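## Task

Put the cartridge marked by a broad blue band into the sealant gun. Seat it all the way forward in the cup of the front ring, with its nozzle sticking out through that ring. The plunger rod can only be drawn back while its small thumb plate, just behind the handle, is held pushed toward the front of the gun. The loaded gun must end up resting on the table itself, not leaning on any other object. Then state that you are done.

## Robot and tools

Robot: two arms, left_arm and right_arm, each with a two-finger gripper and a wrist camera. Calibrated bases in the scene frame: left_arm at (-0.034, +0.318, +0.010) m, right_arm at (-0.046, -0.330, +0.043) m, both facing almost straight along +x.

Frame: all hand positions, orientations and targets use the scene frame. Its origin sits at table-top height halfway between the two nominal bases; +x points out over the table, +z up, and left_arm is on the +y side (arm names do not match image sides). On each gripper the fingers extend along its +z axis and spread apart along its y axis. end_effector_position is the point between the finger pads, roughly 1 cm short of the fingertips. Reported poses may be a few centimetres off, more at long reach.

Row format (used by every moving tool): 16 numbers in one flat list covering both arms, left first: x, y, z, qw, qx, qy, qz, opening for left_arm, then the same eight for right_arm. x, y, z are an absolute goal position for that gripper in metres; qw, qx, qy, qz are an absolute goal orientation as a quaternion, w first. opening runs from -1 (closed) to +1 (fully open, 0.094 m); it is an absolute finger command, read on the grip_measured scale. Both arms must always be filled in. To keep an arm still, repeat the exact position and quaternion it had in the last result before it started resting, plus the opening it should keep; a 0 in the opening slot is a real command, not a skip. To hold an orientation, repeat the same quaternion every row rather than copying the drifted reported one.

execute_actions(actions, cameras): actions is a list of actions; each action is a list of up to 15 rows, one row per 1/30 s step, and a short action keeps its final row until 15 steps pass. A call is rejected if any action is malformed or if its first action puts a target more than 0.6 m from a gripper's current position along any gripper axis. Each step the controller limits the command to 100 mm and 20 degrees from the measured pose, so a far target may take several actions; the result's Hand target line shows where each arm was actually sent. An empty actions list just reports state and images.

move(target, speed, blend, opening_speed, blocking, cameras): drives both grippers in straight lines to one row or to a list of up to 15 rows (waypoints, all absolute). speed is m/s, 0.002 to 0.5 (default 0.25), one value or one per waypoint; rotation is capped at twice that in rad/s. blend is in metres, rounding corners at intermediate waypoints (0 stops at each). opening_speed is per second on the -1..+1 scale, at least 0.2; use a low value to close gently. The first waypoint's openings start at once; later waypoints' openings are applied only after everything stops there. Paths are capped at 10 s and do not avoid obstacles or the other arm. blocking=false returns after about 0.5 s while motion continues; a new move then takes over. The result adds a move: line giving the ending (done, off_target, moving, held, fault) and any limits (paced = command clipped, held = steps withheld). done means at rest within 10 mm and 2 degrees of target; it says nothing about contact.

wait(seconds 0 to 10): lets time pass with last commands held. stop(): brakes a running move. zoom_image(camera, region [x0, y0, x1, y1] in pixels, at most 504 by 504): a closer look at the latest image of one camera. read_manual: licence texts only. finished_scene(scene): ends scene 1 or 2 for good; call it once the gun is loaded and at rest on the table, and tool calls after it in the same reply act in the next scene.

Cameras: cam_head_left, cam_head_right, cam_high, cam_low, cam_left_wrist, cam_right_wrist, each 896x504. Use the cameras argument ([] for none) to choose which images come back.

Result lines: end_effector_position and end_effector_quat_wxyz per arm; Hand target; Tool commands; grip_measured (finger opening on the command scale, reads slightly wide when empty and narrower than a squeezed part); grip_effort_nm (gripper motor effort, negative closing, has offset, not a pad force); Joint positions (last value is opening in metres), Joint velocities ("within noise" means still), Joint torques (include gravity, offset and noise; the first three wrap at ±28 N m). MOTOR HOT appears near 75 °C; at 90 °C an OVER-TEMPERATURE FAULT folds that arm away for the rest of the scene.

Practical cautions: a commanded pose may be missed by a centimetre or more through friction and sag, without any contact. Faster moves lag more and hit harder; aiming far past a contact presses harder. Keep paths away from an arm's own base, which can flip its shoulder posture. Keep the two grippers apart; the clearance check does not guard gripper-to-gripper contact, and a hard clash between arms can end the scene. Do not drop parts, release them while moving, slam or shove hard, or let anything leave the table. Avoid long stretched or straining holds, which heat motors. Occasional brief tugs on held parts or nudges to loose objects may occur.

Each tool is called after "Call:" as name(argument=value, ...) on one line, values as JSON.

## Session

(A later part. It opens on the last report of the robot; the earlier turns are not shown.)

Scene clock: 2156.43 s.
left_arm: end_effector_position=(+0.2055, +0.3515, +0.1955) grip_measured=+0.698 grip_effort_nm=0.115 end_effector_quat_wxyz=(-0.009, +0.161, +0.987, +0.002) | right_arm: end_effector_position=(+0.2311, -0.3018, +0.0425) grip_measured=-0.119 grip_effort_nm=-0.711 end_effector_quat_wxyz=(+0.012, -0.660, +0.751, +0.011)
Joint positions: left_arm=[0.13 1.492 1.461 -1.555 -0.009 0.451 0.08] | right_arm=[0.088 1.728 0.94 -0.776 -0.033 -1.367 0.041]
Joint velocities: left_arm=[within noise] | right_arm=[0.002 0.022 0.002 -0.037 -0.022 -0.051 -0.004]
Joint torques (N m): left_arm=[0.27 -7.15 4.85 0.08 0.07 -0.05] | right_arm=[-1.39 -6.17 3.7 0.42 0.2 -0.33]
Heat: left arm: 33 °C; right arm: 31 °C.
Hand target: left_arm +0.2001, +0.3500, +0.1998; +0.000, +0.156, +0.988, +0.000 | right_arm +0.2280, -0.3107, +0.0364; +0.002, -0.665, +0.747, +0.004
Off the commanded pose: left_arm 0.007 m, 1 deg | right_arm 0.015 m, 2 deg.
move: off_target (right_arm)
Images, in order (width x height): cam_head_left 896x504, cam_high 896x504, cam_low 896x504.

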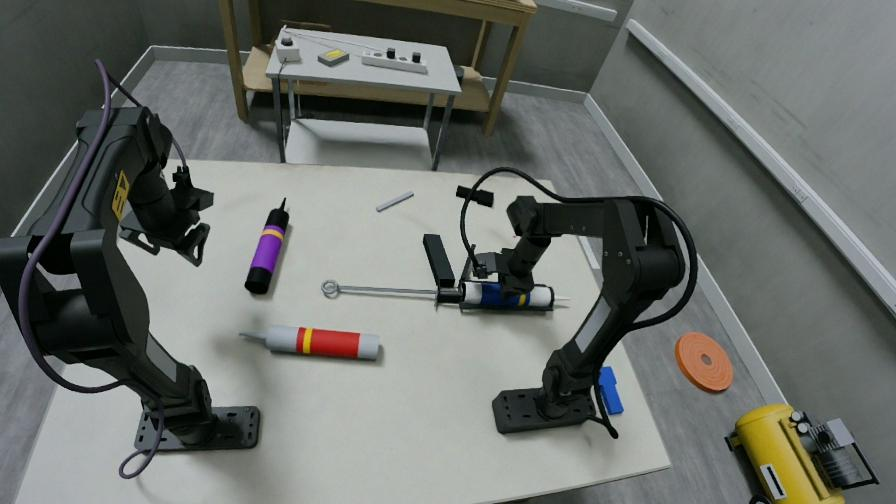

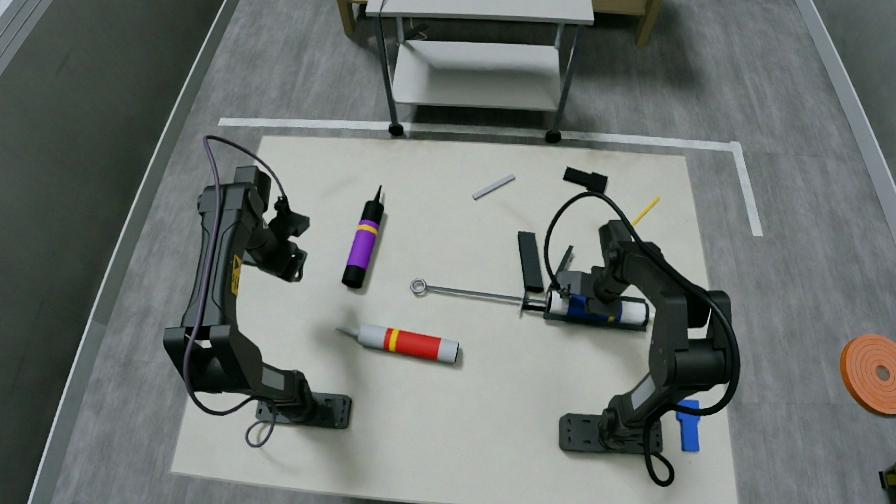

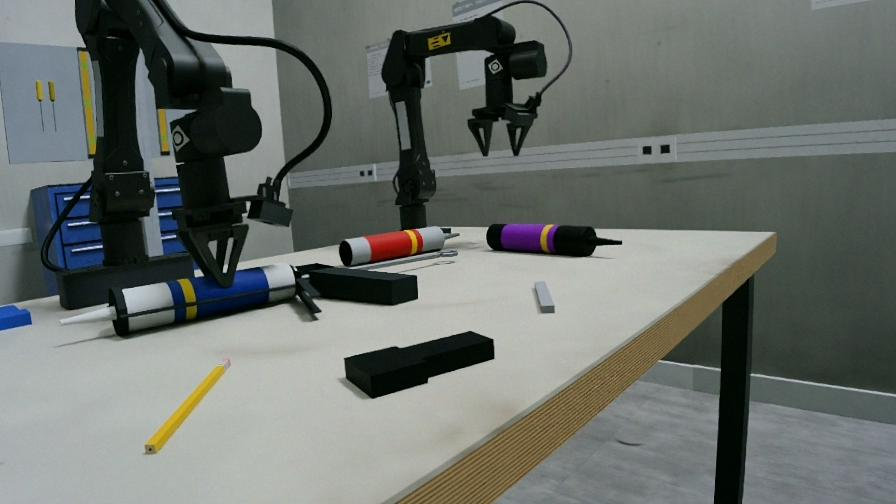

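Call:
move(target=[0.2, 0.35, 0.2, 0, 0.1564, 0.9877, 0, 0.7, 0.2275, -0.330, 0.038, 0, -0.6625, 0.7491, 0, -0.12], speed=0.03, cameras=["cam_high","cam_low","cam_head_left"])

Call:
zoom_image(camera="cam_high", region=[500, 240, 680, 350])

Call:
zoom_image(camera="cam_low", region=[50, 220, 330, 360])

Scene clock: 2165.87 s.
left_arm: end_effector_position=(+0.2055, +0.3515, +0.1955) grip_measured=+0.698 grip_effort_nm=0.115 end_effector_quat_wxyz=(-0.009, +0.161, +0.987, +0.002) | right_arm: end_effector_position=(+0.2321, -0.3131, +0.0427) grip_measured=-0.120 grip_effort_nm=-0.227 end_effector_quat_wxyz=(+0.021, -0.666, +0.746, +0.019)
Joint positions: left_arm=[0.13 1.492 1.461 -1.555 -0.009 0.451 0.08] | right_arm=[0.033 1.728 0.94 -0.776 -0.056 -1.438 0.041]
Joint velocities: left_arm=[within noise] | right_arm=[-0.002 -0.027 0.007 -0.022 -0.022 -0.022 -0.005]
Joint torques (N m): left_arm=[0.17 -7.13 5 0.08 0.11 -0.04] | right_arm=[-2 -6.86 3.67 0.32 0.47 -0.17]
Heat: left arm: 33 °C; right arm: 31 °C.
Hand target: left_arm +0.2001, +0.3500, +0.1998; +0.000, +0.156, +0.988, +0.000 | right_arm +0.2273, -0.3292, +0.0384; +0.000, -0.663, +0.749, +0.001
Off the commanded pose: left_arm 0.007 m, 1 deg | right_arm 0.018 m, 3 deg.
move: off_target (right_arm)
Images, in order (width x height): cam_head_left 896x504, cam_high 896x504, cam_low 896x504.

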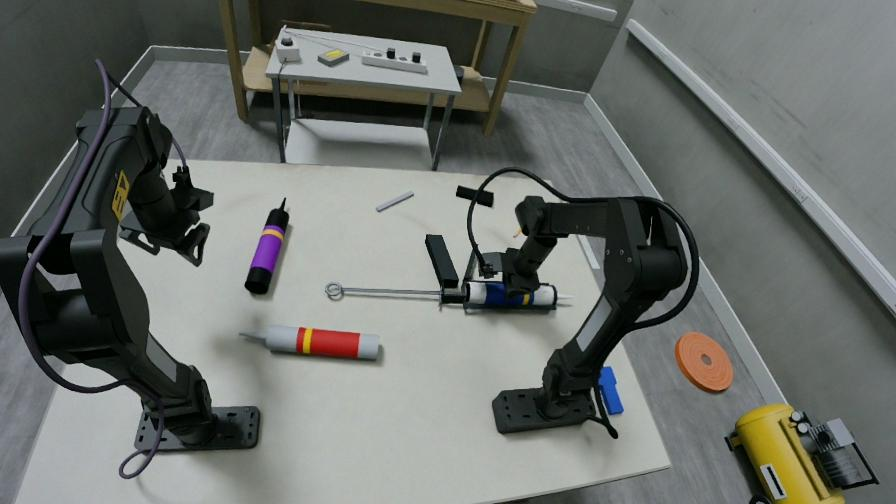

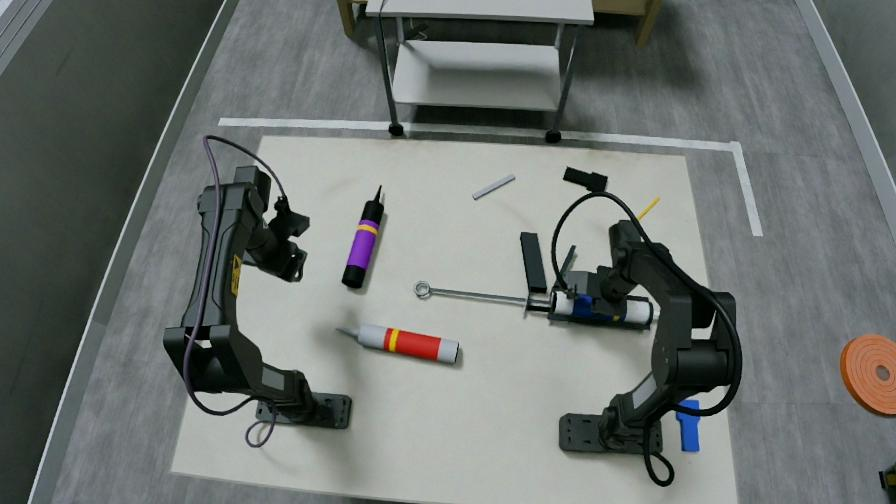

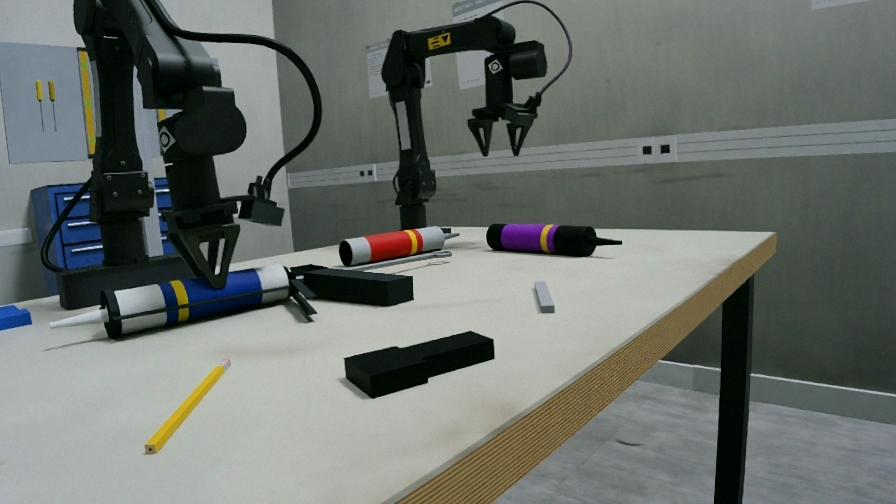

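Scaled by 2.800 from the camera's 896x504 image, which has a finer 1280x720 frame.

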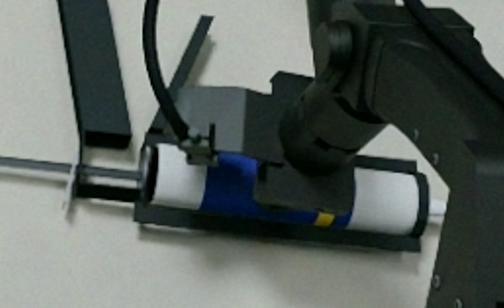

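Scaled by 1.800 from the camera's 896x504 image, which has a finer 1280x720 frame.

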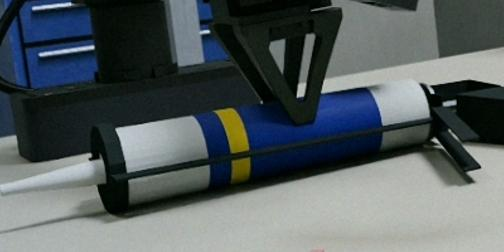

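Call:
move(target=[[0.2, 0.35, 0.2, 0, 0.1564, 0.9877, 0, 0.7, 0.2295, -0.320, 0.040, 0, -0.6625, 0.7491, 0, 0.2],[0.2, 0.35, 0.2, 0, 0.1564, 0.9877, 0, 0.7, 0.2295, -0.320, 0.085, 0, -0.6625, 0.7491, 0, 0.2],[0.2, 0.35, 0.2, 0, 0.1564, 0.9877, 0, 0.7, 0.19, -0.24, 0.24, 0, -0.6625, 0.7491, 0, 0.3]], speed=[0.05,0.1,0.15], opening_speed=0.5)

Call:
zoom_image(camera="cam_right_wrist", region=[430, 380, 610, 504])

Call:
zoom_image(camera="cam_right_wrist", region=[430, 50, 630, 250])

Call:
zoom_image(camera="cam_low", region=[50, 220, 330, 360])

Scene clock: 2192.80 s.
left_arm: end_effector_position=(+0.2055, +0.3515, +0.1955) grip_measured=+0.698 grip_effort_nm=0.115 end_effector_quat_wxyz=(-0.009, +0.161, +0.987, +0.002) | right_arm: end_effector_position=(+0.1942, -0.2436, +0.2310) grip_measured=+0.298 grip_effort_nm=0.149 end_effector_quat_wxyz=(-0.005, -0.666, +0.746, -0.002)
Joint positions: left_arm=[0.13 1.492 1.461 -1.555 -0.009 0.451 0.08] | right_arm=[0.358 1.535 1.511 -1.554 0.007 -1.112 0.061]
Joint velocities: within noise
Joint torques (N m): left_arm=[0.16 -7.15 5.12 0.06 0.08 -0.05] | right_arm=[0.36 -6.65 7.65 -0.03 0.05 0.13]
Heat: left arm: 33 °C; right arm: 31 °C.
Hand target: left_arm +0.2001, +0.3500, +0.1998; +0.000, +0.156, +0.988, +0.000 | right_arm +0.1925, -0.2440, +0.2396; +0.003, -0.662, +0.749, -0.008
Off the commanded pose: left_arm 0.007 m, 1 deg | right_arm 0.011 m, 1 deg.
joint sent to its limit (right arm) — joint 4 (wrist pitch), lower limit. The joint targets are off in position, not in orientation.
move: off_target (right_arm); target 3's new opening was sent with right_arm's hand 0.011 m and 1 deg from that target
camera_calibration:
cam_left_wrist: T_world_to_cam=[[-0.308061, -0.951326, -0.00876407, 0.398201], [-0.833853, 0.265563, 0.483906, 0.0183575], [-0.458025, 0.156381, -0.875076, 0.298773], [0, 0, 0, 1]] pos_world=[0.274823, 0.327222, 0.256055]
cam_right_wrist: T_world_to_cam=[[0.991998, -0.126053, 0.00711484, -0.224631], [-0.117649, -0.902473, 0.414369, -0.252566], [-0.0458114, -0.41189, -0.910081, 0.201368], [0, 0, 0, 1]] pos_world=[0.202345, -0.173308, 0.289515]

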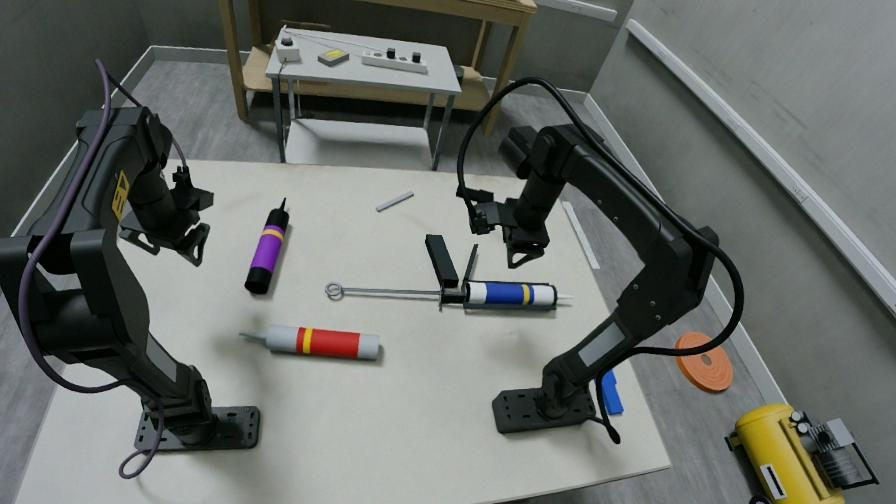

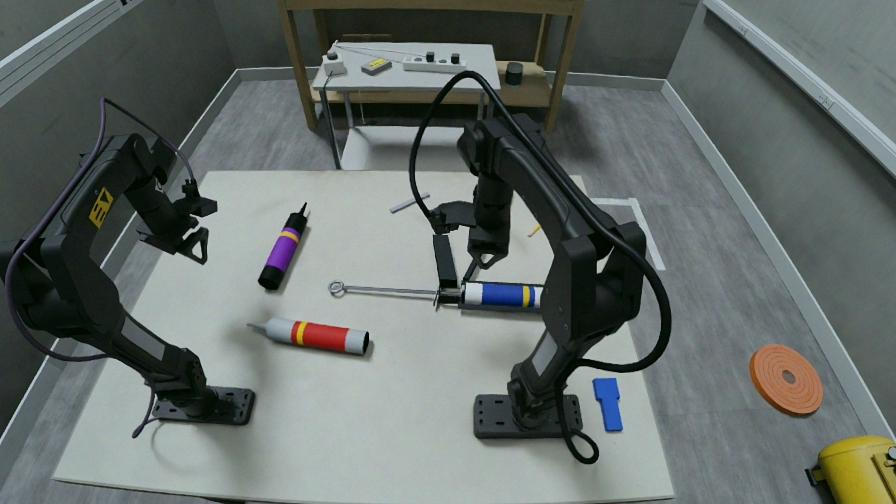

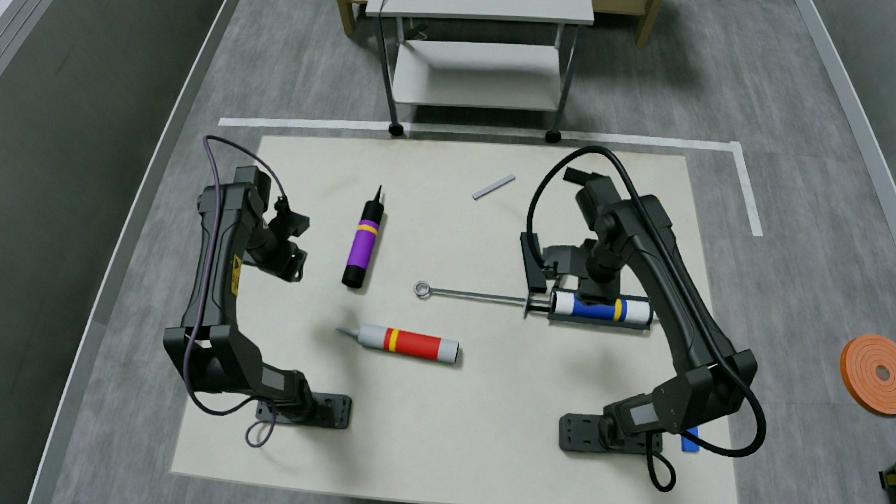

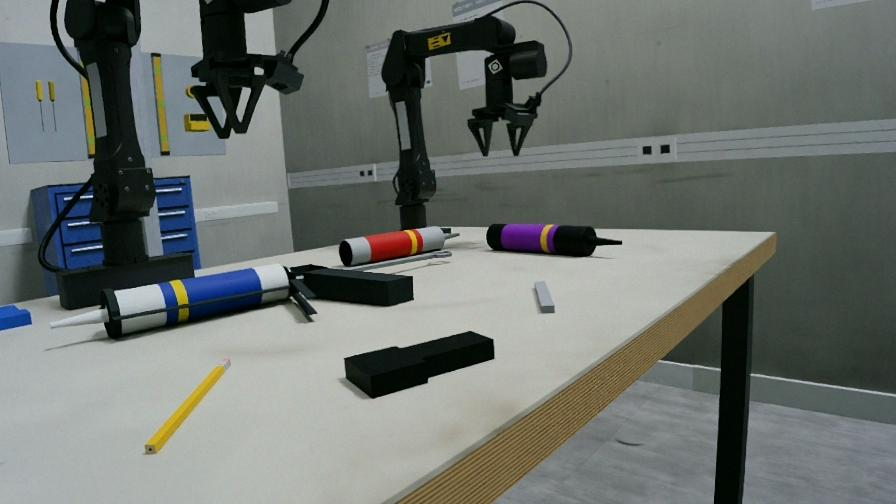

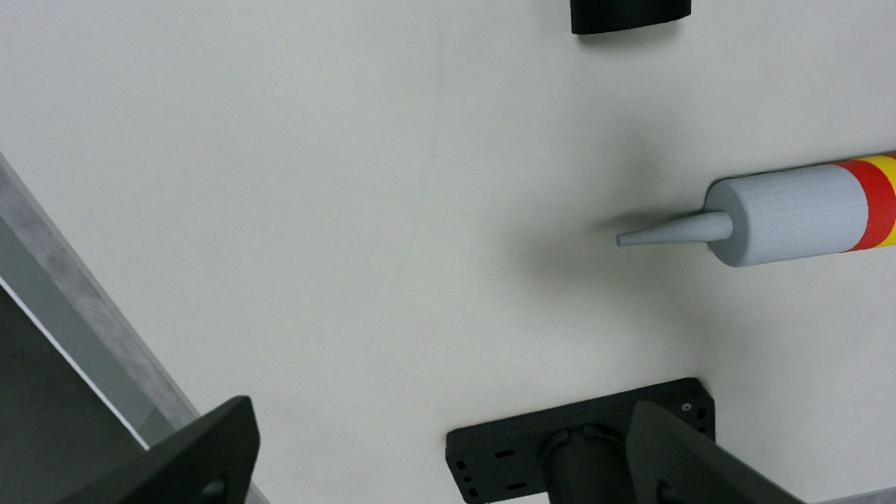

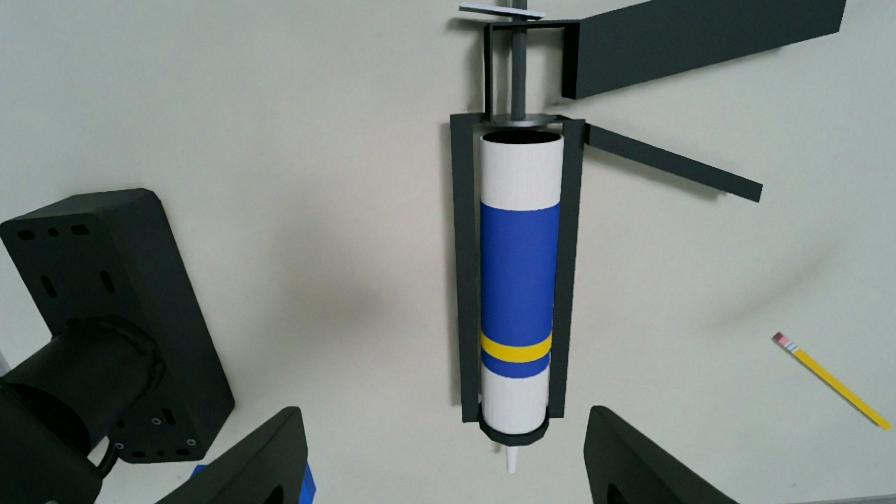

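Scaled by 2.800 from the camera's 896x504 image, which has a finer 1280x720 frame.

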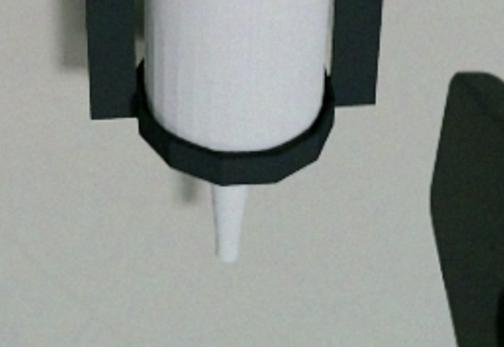

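Scaled by 2.520 from the camera's 896x504 image, which has a finer 1280x720 frame.

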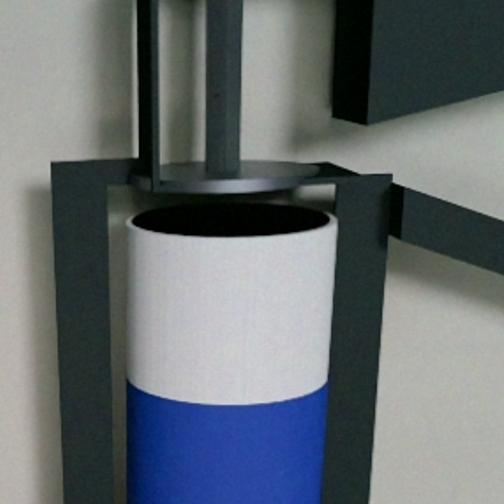

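Scaled by 1.800 from the camera's 896x504 image, which has a finer 1280x720 frame.

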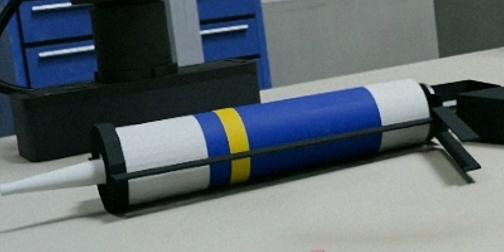

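Call:
finished_scene(scene=1)

The scene is finished: the task was done.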